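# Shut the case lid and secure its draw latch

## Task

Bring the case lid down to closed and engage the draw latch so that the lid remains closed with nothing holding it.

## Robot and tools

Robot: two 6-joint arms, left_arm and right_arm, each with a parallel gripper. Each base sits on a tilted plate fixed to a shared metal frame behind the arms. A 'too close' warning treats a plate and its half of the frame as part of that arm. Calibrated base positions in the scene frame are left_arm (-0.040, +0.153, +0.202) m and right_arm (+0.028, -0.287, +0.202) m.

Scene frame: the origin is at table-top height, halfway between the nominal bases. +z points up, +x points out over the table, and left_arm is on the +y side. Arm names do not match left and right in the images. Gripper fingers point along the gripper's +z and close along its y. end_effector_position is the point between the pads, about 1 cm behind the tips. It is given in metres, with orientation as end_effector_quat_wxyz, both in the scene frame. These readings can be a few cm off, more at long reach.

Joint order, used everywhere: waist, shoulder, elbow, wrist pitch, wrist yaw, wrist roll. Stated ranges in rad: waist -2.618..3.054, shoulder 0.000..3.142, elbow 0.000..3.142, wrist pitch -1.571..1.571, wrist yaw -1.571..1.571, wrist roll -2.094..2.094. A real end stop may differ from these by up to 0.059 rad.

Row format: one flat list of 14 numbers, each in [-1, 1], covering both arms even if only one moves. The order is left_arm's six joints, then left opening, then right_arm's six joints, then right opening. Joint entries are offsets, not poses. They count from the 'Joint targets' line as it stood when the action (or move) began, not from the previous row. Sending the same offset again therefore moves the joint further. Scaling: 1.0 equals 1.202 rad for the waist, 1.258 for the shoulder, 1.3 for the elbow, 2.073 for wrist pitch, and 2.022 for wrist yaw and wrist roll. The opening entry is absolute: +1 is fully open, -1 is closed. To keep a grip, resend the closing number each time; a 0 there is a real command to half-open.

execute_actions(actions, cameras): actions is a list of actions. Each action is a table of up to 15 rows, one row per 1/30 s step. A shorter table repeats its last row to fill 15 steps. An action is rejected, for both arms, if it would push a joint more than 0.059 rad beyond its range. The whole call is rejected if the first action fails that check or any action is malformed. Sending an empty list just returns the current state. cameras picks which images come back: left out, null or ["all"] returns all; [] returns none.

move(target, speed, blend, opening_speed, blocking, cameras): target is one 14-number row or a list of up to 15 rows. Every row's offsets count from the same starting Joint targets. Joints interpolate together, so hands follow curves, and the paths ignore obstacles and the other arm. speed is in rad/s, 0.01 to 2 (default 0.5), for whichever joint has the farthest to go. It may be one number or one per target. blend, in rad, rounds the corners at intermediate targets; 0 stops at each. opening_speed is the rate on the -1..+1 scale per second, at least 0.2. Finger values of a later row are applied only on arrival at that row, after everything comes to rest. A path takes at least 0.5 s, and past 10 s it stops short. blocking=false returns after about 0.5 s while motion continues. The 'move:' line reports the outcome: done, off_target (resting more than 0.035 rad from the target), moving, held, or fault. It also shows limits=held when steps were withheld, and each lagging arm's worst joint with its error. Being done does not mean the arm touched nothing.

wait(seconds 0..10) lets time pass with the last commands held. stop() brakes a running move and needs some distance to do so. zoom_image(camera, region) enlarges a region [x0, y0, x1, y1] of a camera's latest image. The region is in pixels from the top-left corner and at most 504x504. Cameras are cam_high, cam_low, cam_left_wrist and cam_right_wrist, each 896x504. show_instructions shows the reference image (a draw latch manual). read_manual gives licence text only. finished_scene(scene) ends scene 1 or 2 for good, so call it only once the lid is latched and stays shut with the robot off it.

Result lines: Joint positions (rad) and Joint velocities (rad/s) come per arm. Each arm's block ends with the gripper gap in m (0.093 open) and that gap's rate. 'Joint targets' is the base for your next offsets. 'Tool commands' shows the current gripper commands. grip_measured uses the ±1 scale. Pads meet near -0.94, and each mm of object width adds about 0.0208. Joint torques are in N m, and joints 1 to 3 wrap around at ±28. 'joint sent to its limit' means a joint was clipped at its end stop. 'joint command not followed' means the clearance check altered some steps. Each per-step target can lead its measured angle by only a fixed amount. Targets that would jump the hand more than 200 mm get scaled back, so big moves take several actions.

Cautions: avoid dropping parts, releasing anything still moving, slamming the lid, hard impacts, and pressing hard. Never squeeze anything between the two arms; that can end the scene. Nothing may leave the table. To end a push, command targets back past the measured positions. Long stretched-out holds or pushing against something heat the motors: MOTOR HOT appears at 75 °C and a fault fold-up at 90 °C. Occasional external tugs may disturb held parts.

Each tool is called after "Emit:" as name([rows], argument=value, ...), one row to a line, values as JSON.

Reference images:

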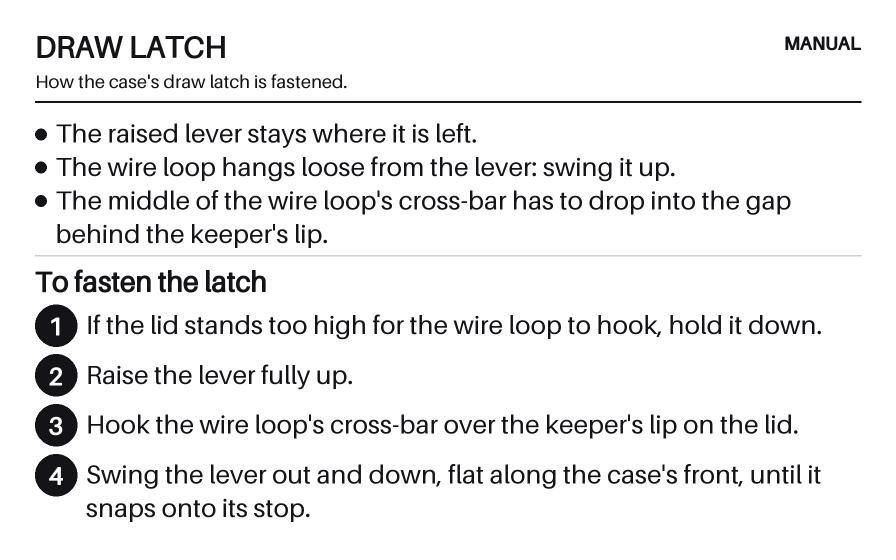

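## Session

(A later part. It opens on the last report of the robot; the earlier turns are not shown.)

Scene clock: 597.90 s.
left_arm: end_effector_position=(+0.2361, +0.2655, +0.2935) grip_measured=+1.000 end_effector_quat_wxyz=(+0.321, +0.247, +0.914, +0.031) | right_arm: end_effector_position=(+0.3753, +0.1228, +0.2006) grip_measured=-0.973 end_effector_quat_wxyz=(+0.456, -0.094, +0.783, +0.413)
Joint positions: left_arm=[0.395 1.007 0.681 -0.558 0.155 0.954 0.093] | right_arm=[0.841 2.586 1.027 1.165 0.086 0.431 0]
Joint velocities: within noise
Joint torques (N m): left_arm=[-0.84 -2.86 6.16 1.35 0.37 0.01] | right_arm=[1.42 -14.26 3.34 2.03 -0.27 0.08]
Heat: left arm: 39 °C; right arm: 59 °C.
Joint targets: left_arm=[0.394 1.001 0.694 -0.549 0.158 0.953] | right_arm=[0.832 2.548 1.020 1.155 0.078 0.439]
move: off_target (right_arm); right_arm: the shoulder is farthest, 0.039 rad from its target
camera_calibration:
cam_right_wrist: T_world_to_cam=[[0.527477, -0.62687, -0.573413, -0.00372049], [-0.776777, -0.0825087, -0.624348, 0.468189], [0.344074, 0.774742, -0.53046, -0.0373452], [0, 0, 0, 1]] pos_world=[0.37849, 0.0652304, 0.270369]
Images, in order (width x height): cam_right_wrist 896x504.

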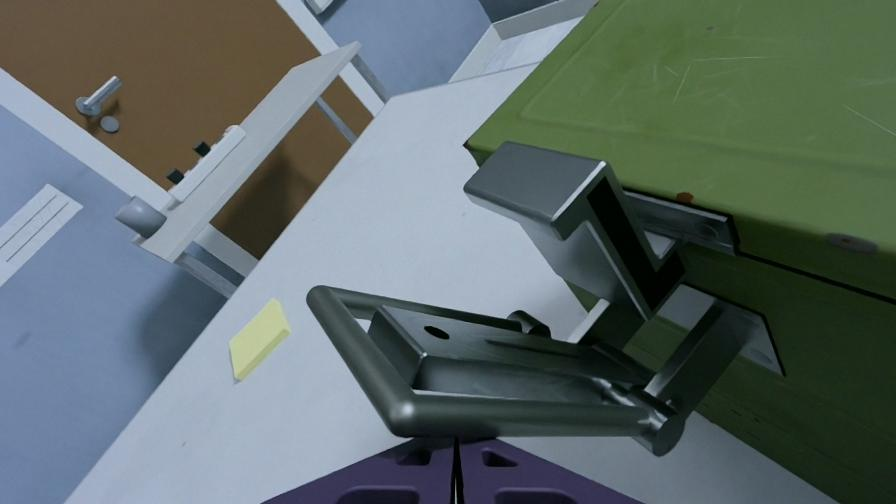

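Emit:
move([
  [0,0,0,0,0,0,1,-0.0158,-0.039,0.0115,-0.041,-0.0148,0,-1],
], speed=0.1, cameras=["cam_right_wrist"])

Scene clock: 611.53 s.
left_arm: end_effector_position=(+0.2361, +0.2655, +0.2935) grip_measured=+1.000 end_effector_quat_wxyz=(+0.321, +0.247, +0.914, +0.031) | right_arm: end_effector_position=(+0.3802, +0.1193, +0.2053) grip_measured=-0.973 end_effector_quat_wxyz=(+0.440, -0.099, +0.792, +0.411)
Joint positions: left_arm=[0.395 1.007 0.681 -0.558 0.155 0.954 0.093] | right_arm=[0.822 2.538 1.027 1.08 0.057 0.431 0]
Joint velocities: within noise
Joint torques (N m): left_arm=[-0.84 -2.88 6.16 1.34 0.37 0.01] | right_arm=[1.44 -14.17 5.03 2.03 -0.31 0.03]
Heat: left arm: 39 °C; right arm: 60 °C.
Joint targets: left_arm=[0.394 1.001 0.694 -0.549 0.158 0.953] | right_arm=[0.813 2.499 1.035 1.070 0.048 0.440]
move: off_target (right_arm); right_arm: the shoulder is farthest, 0.039 rad from its target
camera_calibration:
cam_right_wrist: T_world_to_cam=[[0.521278, -0.629038, -0.576698, -0.00241449], [-0.793113, -0.107637, -0.599489, 0.478747], [0.315027, 0.769887, -0.555007, -0.0171238], [0, 0, 0, 1]] pos_world=[0.386353, 0.0631955, 0.276107]
Images, in order (width x height): cam_right_wrist 896x504.

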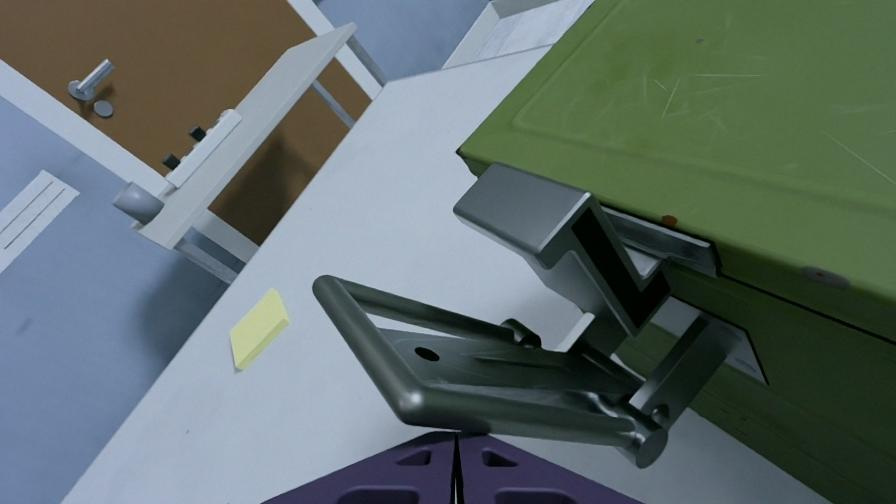

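Emit:
move([
  [0,0,0,0,0,0,1,-0.0133,-0.0056,0.0385,-0.0193,-0.0074,0,-1],
], speed=0.1, cameras=["cam_right_wrist"])

Scene clock: 621.20 s.
left_arm: end_effector_position=(+0.2361, +0.2655, +0.2935) grip_measured=+1.000 end_effector_quat_wxyz=(+0.321, +0.247, +0.914, +0.031) | right_arm: end_effector_position=(+0.3927, +0.1209, +0.2126) grip_measured=-0.973 end_effector_quat_wxyz=(+0.442, -0.094, +0.791, +0.413)
Joint positions: left_arm=[0.395 1.007 0.681 -0.558 0.155 0.954 0.093] | right_arm=[0.805 2.53 1.065 1.043 0.045 0.431 0]
Joint velocities: within noise
Joint torques (N m): left_arm=[-0.84 -2.82 6.12 1.34 0.37 0] | right_arm=[1.46 -14.38 6.08 2.04 -0.28 0.06]
Heat: left arm: 39 °C; right arm: 60 °C.
Joint targets: left_arm=[0.394 1.001 0.694 -0.549 0.158 0.953] | right_arm=[0.797 2.492 1.085 1.030 0.033 0.440]
move: off_target (right_arm); right_arm: the shoulder is farthest, 0.038 rad from its target
camera_calibration:
cam_right_wrist: T_world_to_cam=[[0.517559, -0.626719, -0.582542, -0.00134973], [-0.793639, -0.0971586, -0.600581, 0.492403], [0.319797, 0.773164, -0.547674, -0.0220746], [0, 0, 0, 1]] pos_world=[0.398548, 0.0640626, 0.282852]
Images, in order (width x height): cam_right_wrist 896x504.

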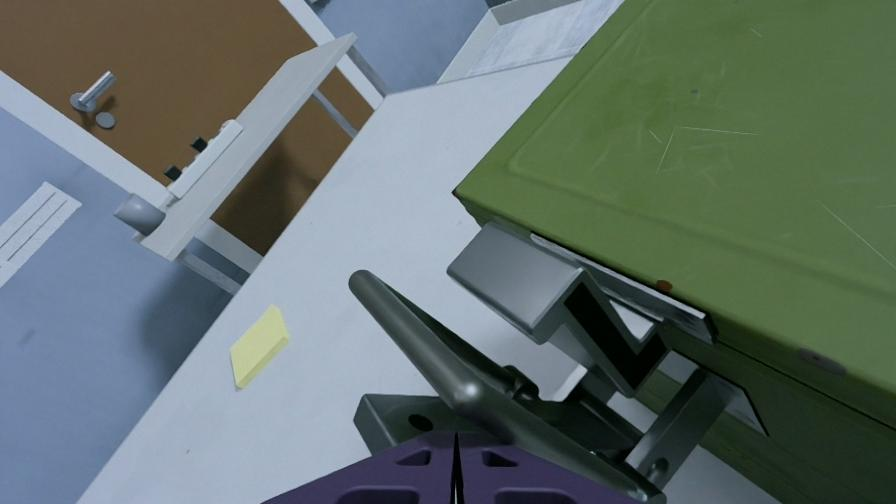

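Emit:
move([
  [0,0,0,0,0,0,1,-0.0291,-0.0159,0.0192,-0.0193,-0.0173,0,-1],
], speed=0.08, cameras=["cam_right_wrist"])

Scene clock: 633.77 s.
left_arm: end_effector_position=(+0.2361, +0.2655, +0.2935) grip_measured=+1.000 end_effector_quat_wxyz=(+0.321, +0.247, +0.914, +0.031) | right_arm: end_effector_position=(+0.4088, +0.1153, +0.2204) grip_measured=-0.973 end_effector_quat_wxyz=(+0.440, -0.088, +0.789, +0.418)
Joint positions: left_arm=[0.395 1.007 0.681 -0.558 0.155 0.954 0.093] | right_arm=[0.77 2.51 1.09 1.004 0.01 0.431 0]
Joint velocities: within noise
Joint torques (N m): left_arm=[-0.83 -2.82 6.13 1.34 0.37 0.01] | right_arm=[1.58 -14.37 6.31 1.96 -0.35 0.08]
Heat: left arm: 39 °C; right arm: 61 °C.
Joint targets: left_arm=[0.394 1.001 0.694 -0.549 0.158 0.953] | right_arm=[0.762 2.472 1.110 0.990 -0.002 0.440]
move: off_target (right_arm); right_arm: the shoulder is farthest, 0.038 rad from its target
camera_calibration:
cam_right_wrist: T_world_to_cam=[[0.511425, -0.620082, -0.594931, -0.00416635], [-0.798093, -0.0860764, -0.596355, 0.508922], [0.318579, 0.779801, -0.538904, -0.0208198], [0, 0, 0, 1]] pos_world=[0.41493, 0.0574579, 0.289799]
Images, in order (width x height): cam_right_wrist 896x504.

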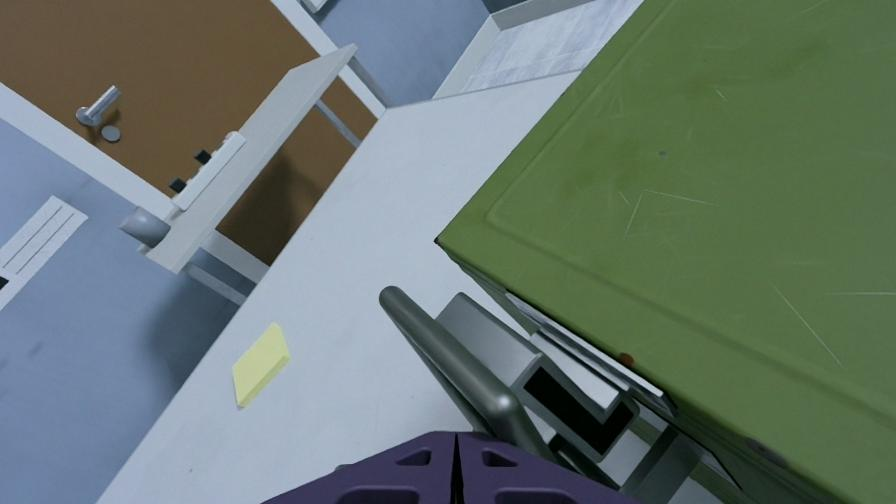

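Emit:
move([
  [0,0,0,0,0,0,1,-0.028,-0.0076,0.0288,-0.0227,-0.0152,0,-1],
], speed=0.08, cameras=["cam_right_wrist"])

Scene clock: 648.70 s.
left_arm: end_effector_position=(+0.2361, +0.2655, +0.2935) grip_measured=+1.000 end_effector_quat_wxyz=(+0.321, +0.247, +0.914, +0.031) | right_arm: end_effector_position=(+0.4166, +0.1132, +0.2208) grip_measured=-0.973 end_effector_quat_wxyz=(+0.427, -0.093, +0.793, +0.425)
Joint positions: left_arm=[0.395 1.007 0.681 -0.558 0.155 0.954 0.093] | right_arm=[0.743 2.499 1.113 0.95 -0.037 0.431 0]
Joint velocities: within noise
Joint torques (N m): left_arm=[-0.83 -2.84 6.15 1.35 0.37 0.01] | right_arm=[1.05 -14.3 7.58 2.03 -0.16 0.06]
Heat: left arm: 39 °C; right arm: 62 °C.
Joint targets: left_arm=[0.394 1.001 0.694 -0.549 0.158 0.953] | right_arm=[0.729 2.462 1.147 0.943 -0.033 0.440]
move: off_target (right_arm); right_arm: the shoulder is farthest, 0.037 rad from its target
camera_calibration:
cam_right_wrist: T_world_to_cam=[[0.51167, -0.608058, -0.607008, -0.00795699], [-0.809363, -0.104043, -0.578019, 0.517917], [0.288314, 0.787046, -0.545375, -0.0082911], [0, 0, 0, 1]] pos_world=[0.425645, 0.055573, 0.290014]
Images, in order (width x height): cam_right_wrist 896x504.

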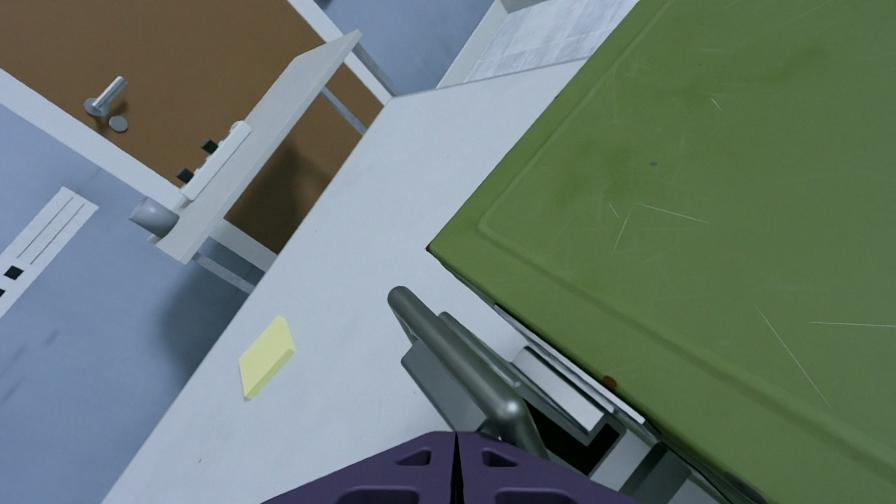

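Emit:
zoom_image(camera="cam_right_wrist", region=[360, 260, 680, 500])

Scaled by 1.575 from the camera's 896x504 image, which has a finer 1280x720 frame.

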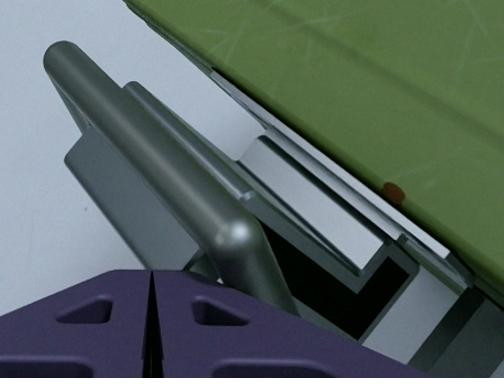

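Emit:
move([
  [0,0,0,0,0,0,1,-0.014,-0.0038,0.0144,-0.0113,-0.0076,0,-1],
], speed=0.08, cameras=["cam_right_wrist"])

Scene clock: 665.10 s.
left_arm: end_effector_position=(+0.2361, +0.2655, +0.2935) grip_measured=+1.000 end_effector_quat_wxyz=(+0.321, +0.247, +0.914, +0.031) | right_arm: end_effector_position=(+0.4187, +0.1140, +0.2210) grip_measured=-0.973 end_effector_quat_wxyz=(+0.416, -0.098, +0.795, +0.431)
Joint positions: left_arm=[0.395 1.007 0.681 -0.558 0.155 0.954 0.093] | right_arm=[0.731 2.495 1.127 0.919 -0.071 0.431 0]
Joint velocities: within noise
Joint torques (N m): left_arm=[-0.85 -2.86 6.12 1.34 0.36 0.01] | right_arm=[0.58 -14.39 8.18 2.08 0.01 0.04]
Heat: left arm: 39 °C; right arm: 62 °C.
Joint targets: left_arm=[0.394 1.001 0.694 -0.549 0.158 0.953] | right_arm=[0.712 2.457 1.166 0.919 -0.048 0.440]
move: off_target (right_arm); right_arm: the elbow is farthest, 0.039 rad from its target
camera_calibration:
cam_right_wrist: T_world_to_cam=[[0.516671, -0.595003, -0.615649, -0.010156], [-0.81489, -0.121122, -0.566819, 0.521581], [0.26269, 0.794545, -0.547442, 0.000983182], [0, 0, 0, 1]] pos_world=[0.43002, 0.0563509, 0.289928]
Images, in order (width x height): cam_right_wrist 896x504.

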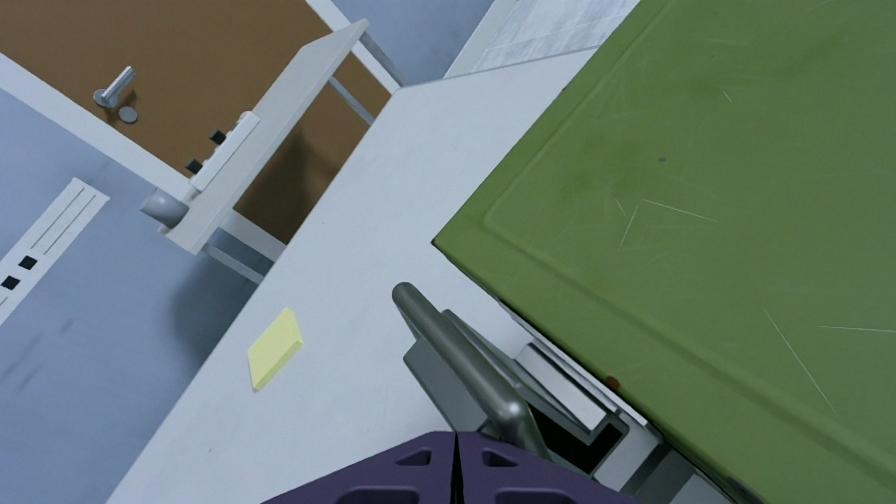

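Emit:
move([
  [0,0,0,0,0,0,1,0.016,-0.02,-0.036,0.025,0.008,0,-1],
], speed=0.08, cameras=["cam_right_wrist"])

Scene clock: 698.27 s.
left_arm: end_effector_position=(+0.2361, +0.2655, +0.2935) grip_measured=+1.000 end_effector_quat_wxyz=(+0.321, +0.247, +0.914, +0.031) | right_arm: end_effector_position=(+0.4288, +0.1108, +0.2425) grip_measured=-0.973 end_effector_quat_wxyz=(+0.443, -0.085, +0.780, +0.434)
Joint positions: left_arm=[0.395 1.007 0.681 -0.558 0.155 0.954 0.093] | right_arm=[0.731 2.469 1.127 0.954 -0.045 0.431 0]
Joint velocities: within noise
Joint torques (N m): left_arm=[-0.84 -2.85 6.13 1.35 0.37 0.01] | right_arm=[2.25 -14.28 4.23 2.3 -0.11 -0.02]
Heat: left arm: 40 °C; right arm: 59 °C.
Joint targets: left_arm=[0.394 1.001 0.694 -0.549 0.158 0.953] | right_arm=[0.731 2.432 1.119 0.971 -0.032 0.440]
move: off_target (right_arm); right_arm: the shoulder is farthest, 0.037 rad from its target
camera_calibration:
cam_right_wrist: T_world_to_cam=[[0.521182, -0.593768, -0.613032, -0.00676223], [-0.792816, -0.0709403, -0.605318, 0.535905], [0.31593, 0.801503, -0.507721, -0.0207106], [0, 0, 0, 1]] pos_world=[0.434942, 0.0506016, 0.309733]
Images, in order (width x height): cam_right_wrist 896x504.

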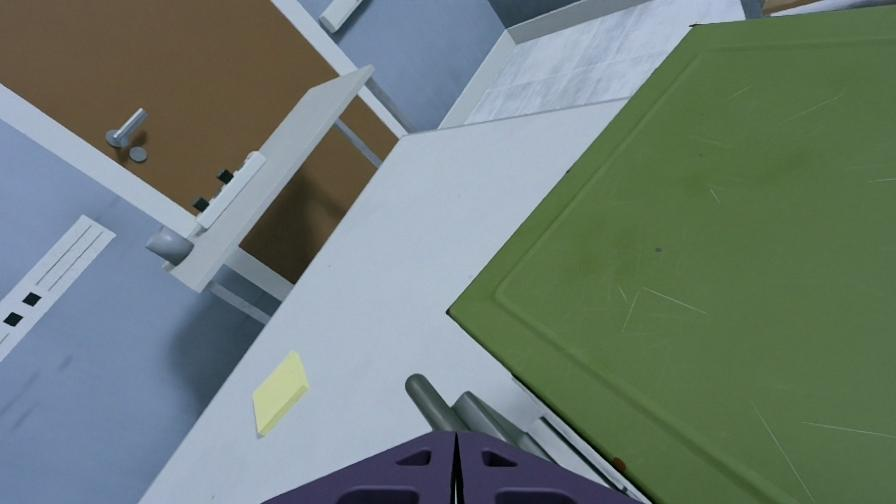

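Emit:
move([
  [0,0,0,0,0,0,1,-0.0133,-0.081,-0.23,0.0863,0,0,-1],
  [0,0,0,0,0,0,1,-0.4027,0.1335,-0.2769,0.2359,-0.4634,-0.4476,-1],
], speed=[0.3,0.7], blend=0.05, cameras=["cam_right_wrist"])

Scene clock: 709.77 s.
left_arm: end_effector_position=(+0.2361, +0.2655, +0.2935) grip_measured=+1.000 end_effector_quat_wxyz=(+0.321, +0.247, +0.914, +0.031) | right_arm: end_effector_position=(+0.3696, -0.0304, +0.1827) grip_measured=-0.973 end_effector_quat_wxyz=(+0.570, -0.429, +0.558, +0.424)
Joint positions: left_arm=[0.395 1.007 0.681 -0.558 0.155 0.954 0.093] | right_arm=[0.252 2.59 0.764 1.443 -0.956 -0.456 0]
Joint velocities: within noise
Joint torques (N m): left_arm=[-0.83 -2.84 6.16 1.34 0.36 0.01] | right_arm=[1.57 -7.97 1.14 1.94 -0.48 -0.11]
Heat: left arm: 40 °C; right arm: 61 °C.
Joint targets: left_arm=[0.394 1.001 0.694 -0.549 0.158 0.953] | right_arm=[0.247 2.600 0.759 1.460 -0.969 -0.465]
move: done
camera_calibration:
cam_right_wrist: T_world_to_cam=[[0.96609, -0.258151, 0.00524059, -0.363546], [-0.0970324, -0.381789, -0.919142, 0.233434], [0.239278, 0.887466, -0.393891, 0.0909956], [0, 0, 0, 1]] pos_world=[0.352095, -0.0854826, 0.252306]
Images, in order (width x height): cam_right_wrist 896x504.

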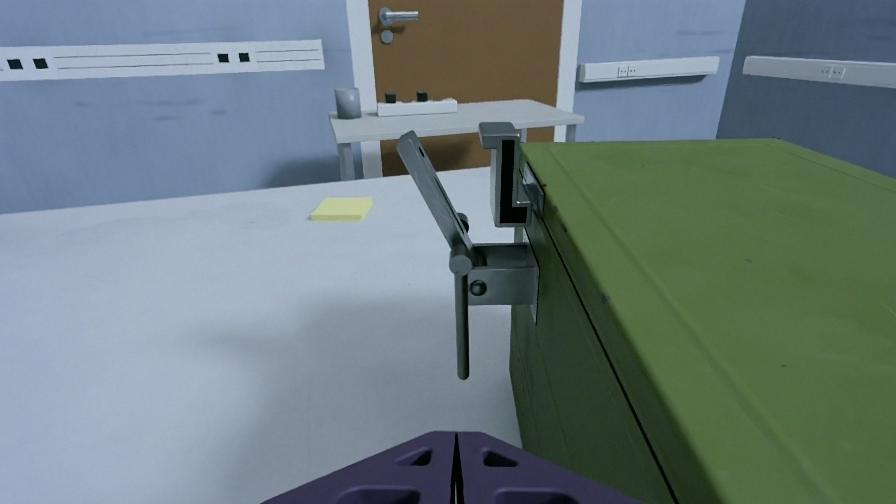

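Emit:
move([
  [0,0,0,0,0,0,1,0.3353,0.1677,0.2054,-0.0482,0.4224,-0.6825,-1],
  [0,0,0,0,0,0,1,0.3311,0.2035,0.3023,-0.0873,0.4199,-0.6825,-1],
  [0,0,0,0,0,0,1,0.3295,0.2273,0.3669,-0.1134,0.4194,-0.6825,-1],
], speed=[0.8,0.3,0.2], blend=[0.03,0.03,0], cameras=["cam_right_wrist"])

Scene clock: 744.80 s.
left_arm: end_effector_position=(+0.2361, +0.2655, +0.2935) grip_measured=+1.000 end_effector_quat_wxyz=(+0.321, +0.247, +0.914, +0.031) | right_arm: end_effector_position=(+0.4232, +0.0993, +0.1127) grip_measured=-0.973 end_effector_quat_wxyz=(-0.579, +0.744, -0.265, +0.200)
Joint positions: left_arm=[0.395 1.007 0.681 -0.558 0.155 0.954 0.093] | right_arm=[0.643 2.871 1.221 1.238 -0.133 -1.836 0]
Joint velocities: within noise
Joint torques (N m): left_arm=[-0.8 -2.85 6.13 1.34 0.36 0.01] | right_arm=[2.48 -10.22 4.51 1.87 -0.14 -0.04]
Heat: left arm: 40 °C; right arm: 52 °C.
Joint targets: left_arm=[0.394 1.001 0.694 -0.549 0.158 0.953] | right_arm=[0.643 2.886 1.236 1.225 -0.121 -1.846]
move: done
camera_calibration:
cam_right_wrist: T_world_to_cam=[[0.179653, 0.193677, 0.964476, -0.201686], [0.469489, -0.878446, 0.0889493, -0.0802251], [0.864468, 0.436831, -0.248745, -0.300711], [0, 0, 0, 1]] pos_world=[0.333854, 0.0999485, 0.126857]
Images, in order (width x height): cam_right_wrist 896x504.

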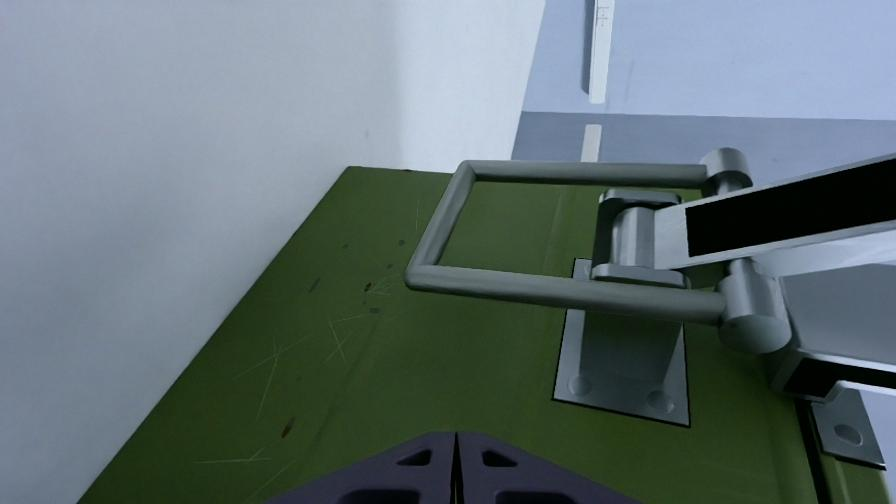

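Emit:
move([
  [0,0,0,0,0,0,1,0.0016,-0.0238,-0.0646,0.0261,0.0005,0,-1],
  [0,0,0,0,0,0,1,0.0058,-0.0596,-0.1615,0.0652,0.003,0,-1],
  [0,0,0,0,0,0,1,0.0499,-0.0723,-0.2508,0.1182,0.0312,0.7908,-1],
], speed=[0.3,0.4,0.8], blend=[0.03,0.03,0])

Scene clock: 766.53 s.
left_arm: end_effector_position=(+0.2361, +0.2655, +0.2935) grip_measured=+1.000 end_effector_quat_wxyz=(+0.321, +0.247, +0.914, +0.031) | right_arm: end_effector_position=(+0.3563, +0.0637, +0.1036) grip_measured=-0.973 end_effector_quat_wxyz=(+0.533, -0.349, +0.727, +0.256)
Joint positions: left_arm=[0.395 1.007 0.681 -0.558 0.155 0.954 0.093] | right_arm=[0.694 2.831 0.916 1.453 -0.07 -0.256 0]
Joint velocities: within noise
Joint torques (N m): left_arm=[-0.85 -2.88 6.15 1.35 0.37 0.01] | right_arm=[2.55 -13.08 1.48 2.22 -0.11 0.03]
Heat: left arm: 40 °C; right arm: 52 °C.
Joint targets: left_arm=[0.394 1.001 0.694 -0.549 0.158 0.953] | right_arm=[0.703 2.795 0.910 1.470 -0.058 -0.246]
move: off_target (right_arm); right_arm: the shoulder is farthest, 0.036 rad from its target
camera_calibration:
cam_left_wrist: T_world_to_cam=[[-0.425772, -0.883078, -0.197212, 0.392729], [-0.873153, 0.458154, -0.166431, 0.173393], [0.237325, 0.101335, -0.966131, 0.285361], [0, 0, 0, 1]] pos_world=[0.250888, 0.238452, 0.382005]
cam_right_wrist: T_world_to_cam=[[0.787007, -0.616737, -0.0159739, -0.237184], [-0.416573, -0.512127, -0.751128, 0.300174], [0.455068, 0.597797, -0.659964, -0.0513295], [0, 0, 0, 1]] pos_world=[0.335068, 0.0381318, 0.187805]

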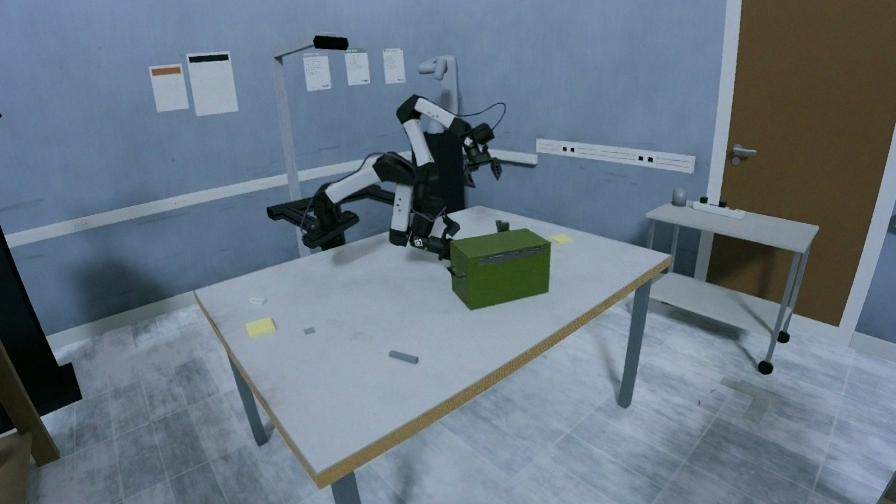

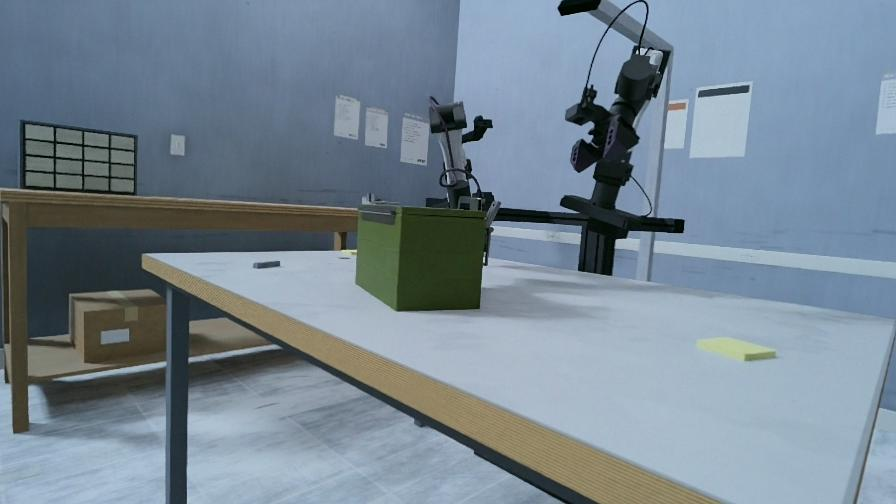

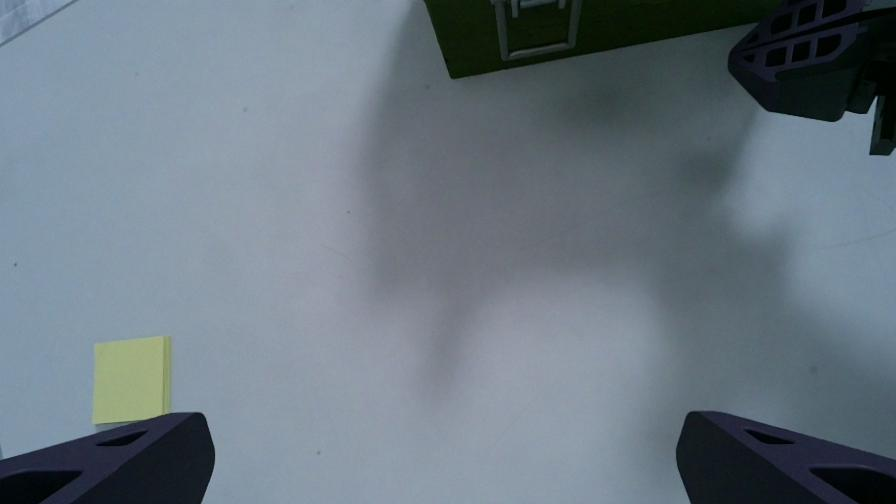

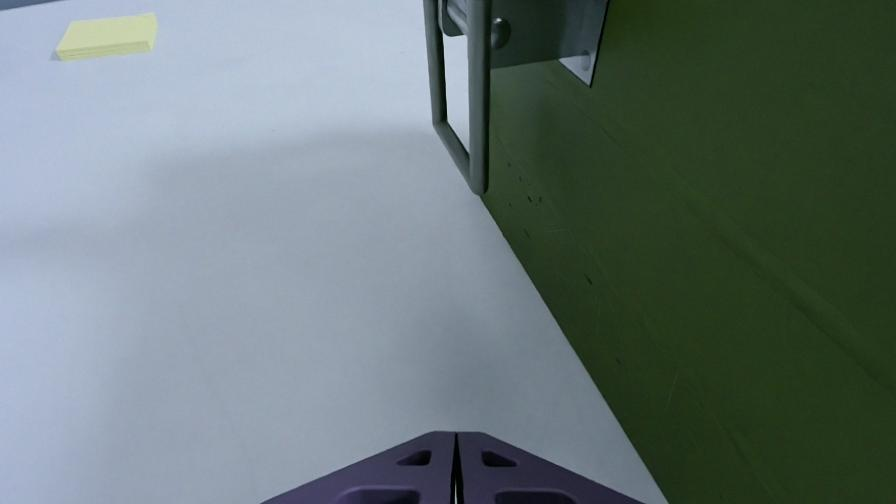

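Emit:
move(target=[0,0,0,0,0,0,1,-0.0632,-0.38,-0.3308,-0.0926,-0.0974,-0.0529,-1], speed=0.8, cameras=["cam_right_wrist"])

Emit:
zoom_image(camera="cam_right_wrist", region=[430, 0, 650, 280])

Scene clock: 779.23 s.
left_arm: end_effector_position=(+0.2361, +0.2655, +0.2935) grip_measured=+1.000 end_effector_quat_wxyz=(+0.321, +0.247, +0.914, +0.031) | right_arm: end_effector_position=(+0.3081, +0.0018, +0.1820) grip_measured=-0.973 end_effector_quat_wxyz=(+0.491, -0.408, +0.714, +0.286)
Joint positions: left_arm=[0.395 1.007 0.681 -0.558 0.155 0.954 0.093] | right_arm=[0.635 2.342 0.486 1.292 -0.242 -0.344 0]
Joint velocities: within noise
Joint torques (N m): left_arm=[-0.84 -2.81 6.17 1.35 0.37 0.01] | right_arm=[0.99 -9.88 1.65 1.85 -0.41 -0.11]
Heat: left arm: 40 °C; right arm: 52 °C.
Joint targets: left_arm=[0.394 1.001 0.694 -0.549 0.158 0.953] | right_arm=[0.627 2.317 0.480 1.278 -0.254 -0.353]
move: done
camera_calibration:
cam_right_wrist: T_world_to_cam=[[0.869241, -0.493871, -0.0226154, -0.260542], [-0.360161, -0.60124, -0.713299, 0.283122], [0.338681, 0.628173, -0.700495, 0.102517], [0, 0, 0, 1]] pos_world=[0.293723, -0.0228488, 0.267871]
Images, in order (width x height): cam_right_wrist 896x504.

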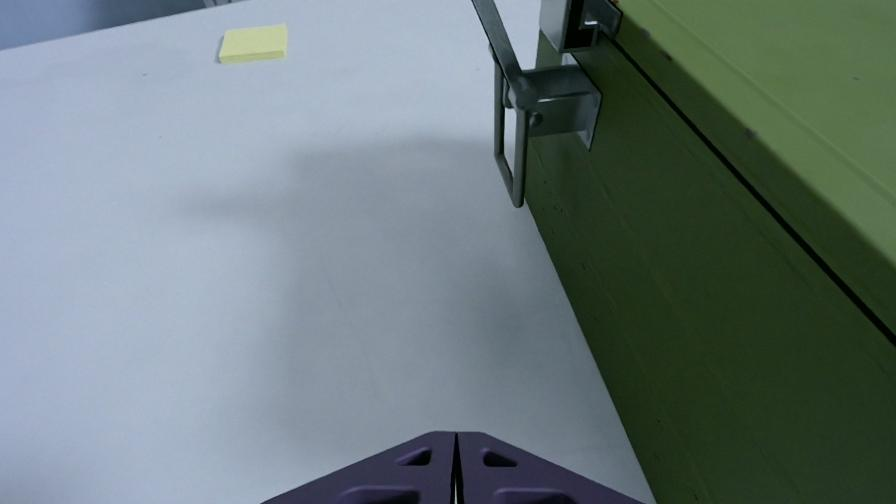

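Scaled by 1.800 from the camera's 896x504 image, which has a finer 1280x720 frame.

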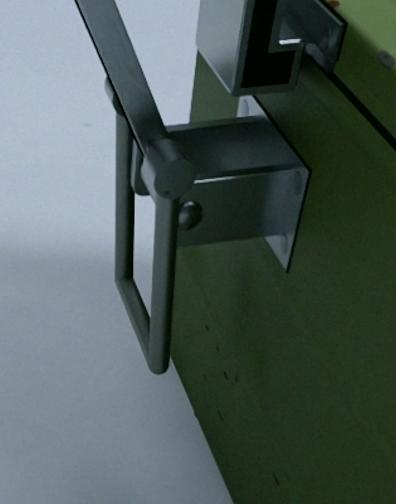

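Emit:
move(target=[0,0,0,0,0,0,1,0.0982,0.4316,0.55,-0.0014,0.1602,-0.7082,-1], speed=0.6, cameras=["cam_right_wrist"])

Scene clock: 831.50 s.
left_arm: end_effector_position=(+0.2361, +0.2655, +0.2935) grip_measured=+1.000 end_effector_quat_wxyz=(+0.321, +0.247, +0.914, +0.031) | right_arm: end_effector_position=(+0.4093, +0.1073, +0.1270) grip_measured=-0.973 end_effector_quat_wxyz=(-0.567, +0.729, -0.303, +0.233)
Joint positions: left_arm=[0.395 1.007 0.681 -0.558 0.155 0.954 0.093] | right_arm=[0.737 2.847 1.178 1.285 0.057 -1.775 0]
Joint velocities: within noise
Joint torques (N m): left_arm=[-0.85 -2.82 6.13 1.34 0.37 0.01] | right_arm=[3.04 -10.02 4.71 1.94 -0.11 -0.08]
Heat: left arm: 40 °C; right arm: 51 °C.
Joint targets: left_arm=[0.394 1.001 0.694 -0.549 0.158 0.953] | right_arm=[0.745 2.860 1.195 1.275 0.069 -1.786]
move: done
camera_calibration:
cam_right_wrist: T_world_to_cam=[[0.196631, 0.175152, 0.964706, -0.219458], [0.371114, -0.924007, 0.0921199, -0.0231063], [0.90753, 0.339902, -0.24669, -0.296101], [0, 0, 0, 1]] pos_world=[0.320448, 0.117734, 0.140796]
Images, in order (width x height): cam_right_wrist 896x504.

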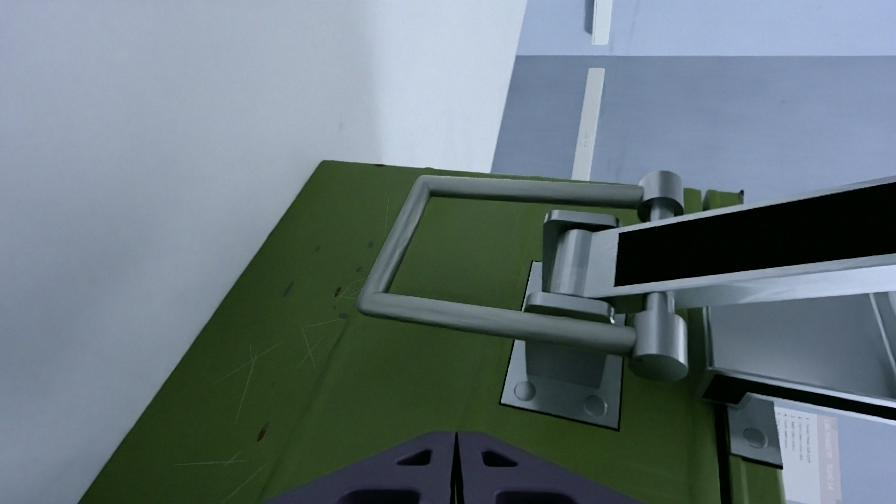

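Emit:
move(target=[0,0,0,0,0,0,1,-0.0374,0.0684,0.1646,-0.069,-0.0232,0,-1], speed=0.2, cameras=["cam_right_wrist"])

Scene clock: 847.90 s.
left_arm: end_effector_position=(+0.2361, +0.2655, +0.2935) grip_measured=+1.000 end_effector_quat_wxyz=(+0.321, +0.247, +0.914, +0.031) | right_arm: end_effector_position=(+0.4431, +0.1277, +0.1126) grip_measured=-0.973 end_effector_quat_wxyz=(-0.564, +0.731, -0.309, +0.229)
Joint positions: left_arm=[0.395 1.007 0.681 -0.558 0.155 0.954 0.093] | right_arm=[0.708 2.931 1.391 1.145 0.035 -1.776 0]
Joint velocities: within noise
Joint torques (N m): left_arm=[-0.84 -2.91 6.12 1.34 0.37 0.01] | right_arm=[1.83 -10.76 5.53 2 -0.33 -0.08]
Heat: left arm: 40 °C; right arm: 51 °C.
Joint targets: left_arm=[0.394 1.001 0.694 -0.549 0.158 0.953] | right_arm=[0.700 2.946 1.409 1.132 0.022 -1.785]
move: done
camera_calibration:
cam_right_wrist: T_world_to_cam=[[0.211191, 0.176087, 0.961453, -0.222063], [0.368411, -0.925435, 0.0885662, -0.0137273], [0.905357, 0.335506, -0.260316, -0.334217], [0, 0, 0, 1]] pos_world=[0.35454, 0.13853, 0.127717]
Images, in order (width x height): cam_right_wrist 896x504.

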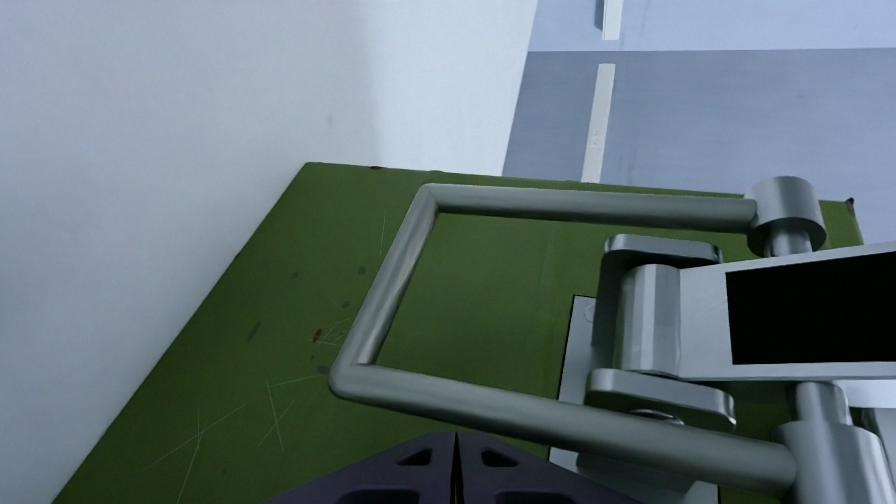

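Emit:
move([
  [0,0,0,0,0,0,1,0,0.0151,0.0354,-0.013,0,0,-1],
  [0,0,0,0,0,0,1,0.0749,0.0334,-0.0015,0.0256,0.0445,0.2572,-1],
  [0,0,0,0,0,0,1,0.124,-0.0421,-0.03,0.028,0.0717,0.5168,-1],
], speed=[0.15,0.2,0.2], cameras=["cam_right_wrist"])

Scene clock: 891.33 s.
left_arm: end_effector_position=(+0.2361, +0.2655, +0.2935) grip_measured=+1.000 end_effector_quat_wxyz=(+0.321, +0.247, +0.914, +0.031) | right_arm: end_effector_position=(+0.3996, +0.1593, +0.1176) grip_measured=-0.973 end_effector_quat_wxyz=(+0.605, -0.501, +0.615, +0.061)
Joint positions: left_arm=[0.395 1.007 0.681 -0.558 0.155 0.954 0.093] | right_arm=[0.839 2.942 1.372 1.171 0.157 -0.752 0]
Joint velocities: within noise
Joint torques (N m): left_arm=[-0.83 -2.86 6.15 1.34 0.37 0.01] | right_arm=[3.18 -16.7 3.9 2.31 -0.1 0.13]
Heat: left arm: 41 °C; right arm: 54 °C.
Joint targets: left_arm=[0.394 1.001 0.694 -0.549 0.158 0.953] | right_arm=[0.849 2.893 1.370 1.190 0.167 -0.740]
move: off_target (right_arm); right_arm: the shoulder is farthest, 0.049 rad from its target
camera_calibration:
cam_right_wrist: T_world_to_cam=[[0.702997, -0.485919, 0.519306, -0.262249], [-0.0632012, -0.769985, -0.634925, 0.263908], [0.708379, 0.413529, -0.572007, -0.201143], [0, 0, 0, 1]] pos_world=[0.343525, 0.158952, 0.188694]
Images, in order (width x height): cam_right_wrist 896x504.

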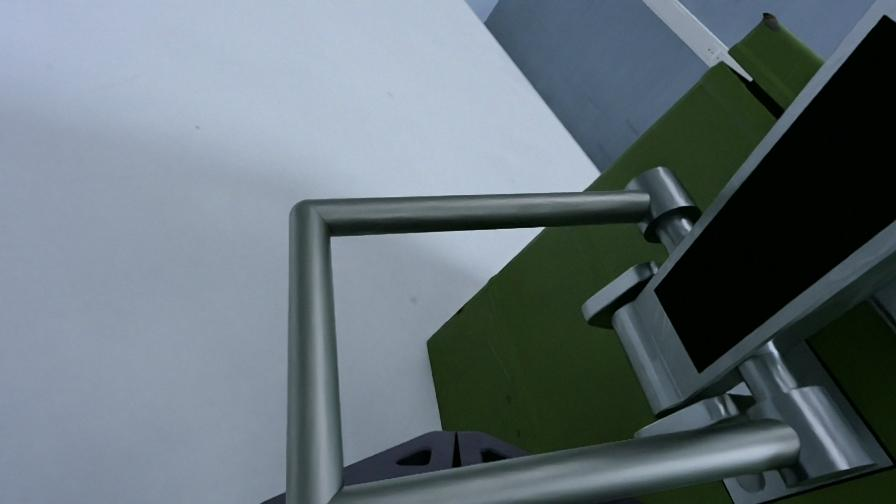

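Emit:
move([
  [0,0,0,0,0,0,1,0.0175,-0.0294,-0.0123,-0.0072,0.0094,0.1286,-1],
  [0,0,0,0,0,0,1,0.0258,-0.0509,-0.0192,-0.0164,0.0143,0.2572,-1],
  [0,0,0,0,0,0,1,0.0433,-0.1137,-0.0585,-0.0362,0.0237,0.4303,-1],
  [0,0,0,0,0,0,1,0.0416,-0.1653,-0.0808,-0.0593,0.0232,0.6034,-1],
], speed=0.2, blend=0.03, cameras=["cam_right_wrist"])

Scene clock: 908.63 s.
left_arm: end_effector_position=(+0.2361, +0.2655, +0.2935) grip_measured=+1.000 end_effector_quat_wxyz=(+0.321, +0.247, +0.914, +0.031) | right_arm: end_effector_position=(+0.3918, +0.1648, +0.1834) grip_measured=-0.973 end_effector_quat_wxyz=(+0.467, -0.065, +0.789, +0.394)
Joint positions: left_arm=[0.395 1.007 0.681 -0.558 0.155 0.954 0.093] | right_arm=[0.892 2.733 1.27 1.066 0.204 0.47 0]
Joint velocities: within noise
Joint torques (N m): left_arm=[-0.87 -2.85 6.15 1.34 0.37 0.01] | right_arm=[2.71 -16.27 4.36 2.19 -0.05 0.07]
Heat: left arm: 41 °C; right arm: 59 °C.
Joint targets: left_arm=[0.394 1.001 0.694 -0.549 0.158 0.953] | right_arm=[0.899 2.685 1.265 1.067 0.214 0.480]
move: off_target (right_arm); right_arm: the shoulder is farthest, 0.048 rad from its target
camera_calibration:
cam_right_wrist: T_world_to_cam=[[0.475939, -0.666668, -0.573617, 0.0308903], [-0.78627, -0.0303222, -0.617139, 0.467477], [0.394034, 0.744738, -0.538612, -0.0978538], [0, 0, 0, 1]] pos_world=[0.391419, 0.107644, 0.253513]
Images, in order (width x height): cam_right_wrist 896x504.

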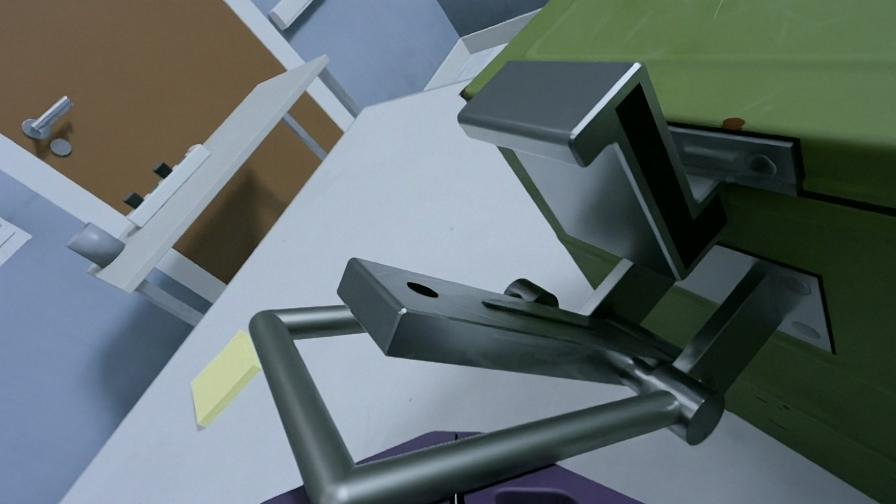

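Emit:
move([
  [0,0,0,0,0,0,1,-0.0275,-0.0525,-0.0254,-0.0227,-0.0173,0,-1],
], speed=0.15, cameras=["cam_right_wrist"])

Scene clock: 914.73 s.
left_arm: end_effector_position=(+0.2361, +0.2655, +0.2935) grip_measured=+1.000 end_effector_quat_wxyz=(+0.321, +0.247, +0.914, +0.031) | right_arm: end_effector_position=(+0.3978, +0.1570, +0.2004) grip_measured=-0.973 end_effector_quat_wxyz=(+0.463, -0.064, +0.790, +0.396)
Joint positions: left_arm=[0.395 1.007 0.681 -0.558 0.155 0.954 0.093] | right_arm=[0.876 2.664 1.238 1.026 0.187 0.471 0]
Joint velocities: within noise
Joint torques (N m): left_arm=[-0.85 -2.84 6.09 1.34 0.37 0] | right_arm=[1.25 -15.95 4.31 2.09 -0.25 0.02]
Heat: left arm: 41 °C; right arm: 62 °C.
Joint targets: left_arm=[0.394 1.001 0.694 -0.549 0.158 0.953] | right_arm=[0.866 2.619 1.232 1.020 0.179 0.479]
move: off_target (right_arm); right_arm: the shoulder is farthest, 0.045 rad from its target
camera_calibration:
cam_right_wrist: T_world_to_cam=[[0.472627, -0.664903, -0.578383, 0.0345291], [-0.791039, -0.0308017, -0.61099, 0.483253], [0.388434, 0.746294, -0.540522, -0.0828991], [0, 0, 0, 1]] pos_world=[0.398153, 0.0997106, 0.270425]
Images, in order (width x height): cam_right_wrist 896x504.

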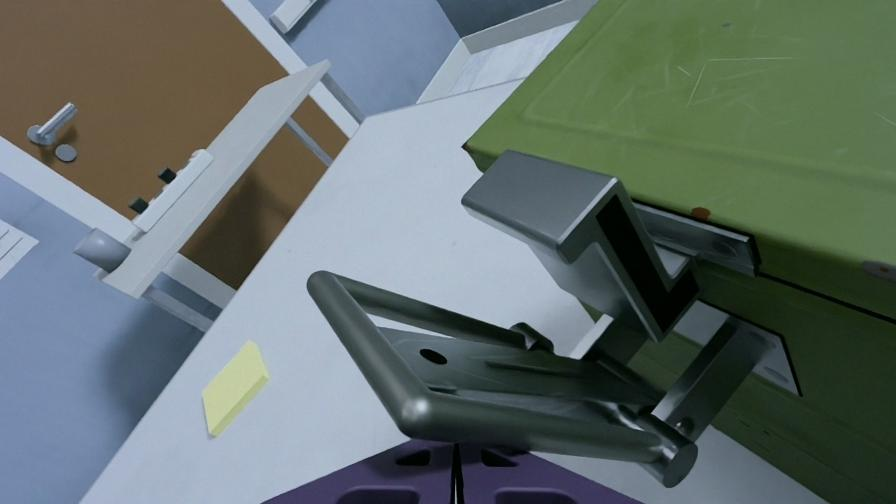

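Emit:
move([
  [0,0,0,0,0,0,1,-0.0158,-0.0318,0.0062,-0.0212,-0.0084,0,-1],
  [0,0,0,0,0,0,1,-0.03,-0.0572,0.0162,-0.0405,-0.0163,0,-1],
], speed=0.12, cameras=["cam_right_wrist"])

Scene clock: 946.37 s.
left_arm: end_effector_position=(+0.2361, +0.2655, +0.2935) grip_measured=+1.000 end_effector_quat_wxyz=(+0.321, +0.247, +0.914, +0.031) | right_arm: end_effector_position=(+0.4179, +0.1457, +0.2244) grip_measured=-0.973 end_effector_quat_wxyz=(+0.461, -0.056, +0.791, +0.398)
Joint positions: left_arm=[0.395 1.007 0.681 -0.558 0.155 0.954 0.093] | right_arm=[0.837 2.583 1.238 0.948 0.155 0.471 0]
Joint velocities: within noise
Joint torques (N m): left_arm=[-0.84 -2.84 6.15 1.34 0.36 0] | right_arm=[1.62 -14.86 6.19 2 -0.27 0.01]
Heat: left arm: 41 °C; right arm: 62 °C.
Joint targets: left_arm=[0.394 1.001 0.694 -0.549 0.158 0.953] | right_arm=[0.830 2.547 1.253 0.936 0.146 0.479]
move: off_target (right_arm); right_arm: the shoulder is farthest, 0.036 rad from its target
camera_calibration:
cam_right_wrist: T_world_to_cam=[[0.460659, -0.663656, -0.589368, 0.0387317], [-0.797394, -0.0178141, -0.603195, 0.512503], [0.389815, 0.747826, -0.537402, -0.0707629], [0, 0, 0, 1]] pos_world=[0.418409, 0.0877527, 0.293939]
Images, in order (width x height): cam_right_wrist 896x504.

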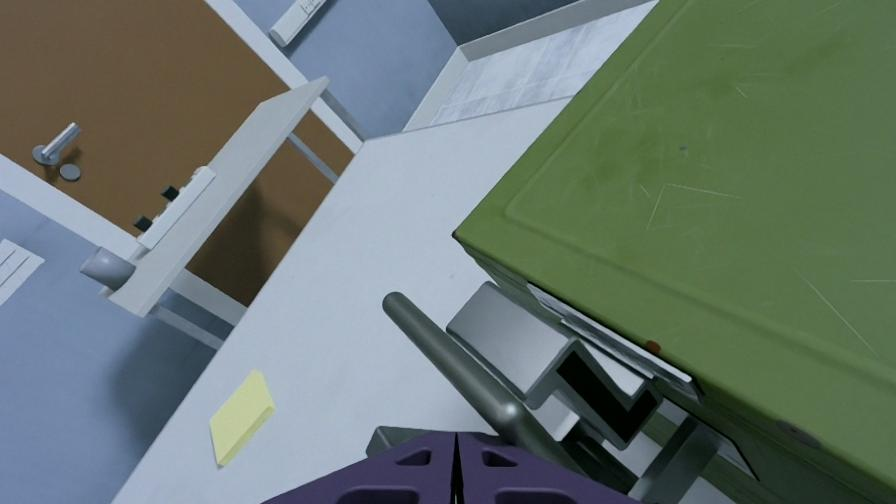

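Emit:
move([
  [0,0,0,0,0,0,1,-0.0216,-0.0215,0.01,-0.0164,-0.0114,0,-1],
  [0,0,0,0,0,0,1,-0.0465,-0.0199,0.0338,-0.0285,-0.0257,0,-1],
], speed=0.12, cameras=["cam_right_wrist"])

Emit:
zoom_image(camera="cam_right_wrist", region=[360, 260, 720, 500])

Scene clock: 952.90 s.
left_arm: end_effector_position=(+0.2361, +0.2655, +0.2935) grip_measured=+1.000 end_effector_quat_wxyz=(+0.321, +0.247, +0.914, +0.031) | right_arm: end_effector_position=(+0.4439, +0.1341, +0.2322) grip_measured=-0.973 end_effector_quat_wxyz=(+0.458, -0.047, +0.792, +0.401)
Joint positions: left_arm=[0.395 1.007 0.681 -0.558 0.155 0.954 0.093] | right_arm=[0.78 2.562 1.275 0.891 0.107 0.471 0]
Joint velocities: within noise
Joint torques (N m): left_arm=[-0.84 -2.86 6.15 1.34 0.37 0.01] | right_arm=[1.91 -15.43 7.02 1.97 -0.28 0.02]
Heat: left arm: 41 °C; right arm: 63 °C.
Joint targets: left_arm=[0.394 1.001 0.694 -0.549 0.158 0.953] | right_arm=[0.774 2.522 1.297 0.877 0.094 0.479]
move: off_target (right_arm); right_arm: the shoulder is farthest, 0.040 rad from its target
camera_calibration:
cam_right_wrist: T_world_to_cam=[[0.445258, -0.659965, -0.605137, 0.0336449], [-0.806725, -0.00244267, -0.590922, 0.536951], [0.38851, 0.751292, -0.533498, -0.0687659], [0, 0, 0, 1]] pos_world=[0.444907, 0.0751793, 0.300969]
Images, in order (width x height): cam_right_wrist 896x504.

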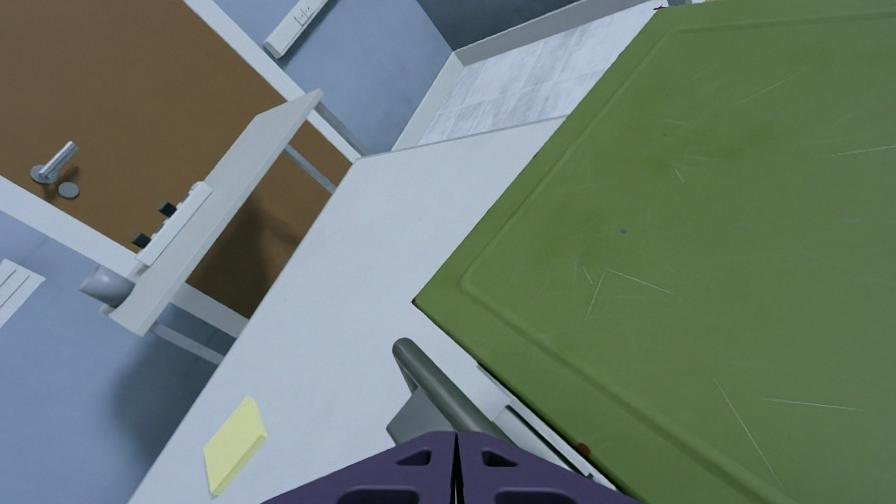

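Scaled by 1.400 from the camera's 896x504 image, which has a finer 1280x720 frame.

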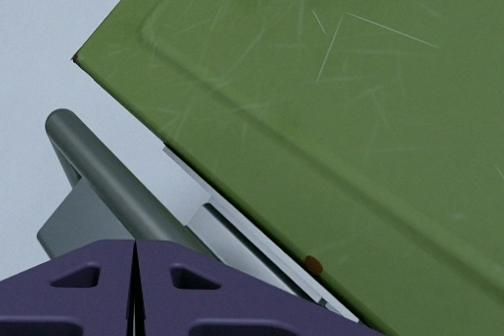

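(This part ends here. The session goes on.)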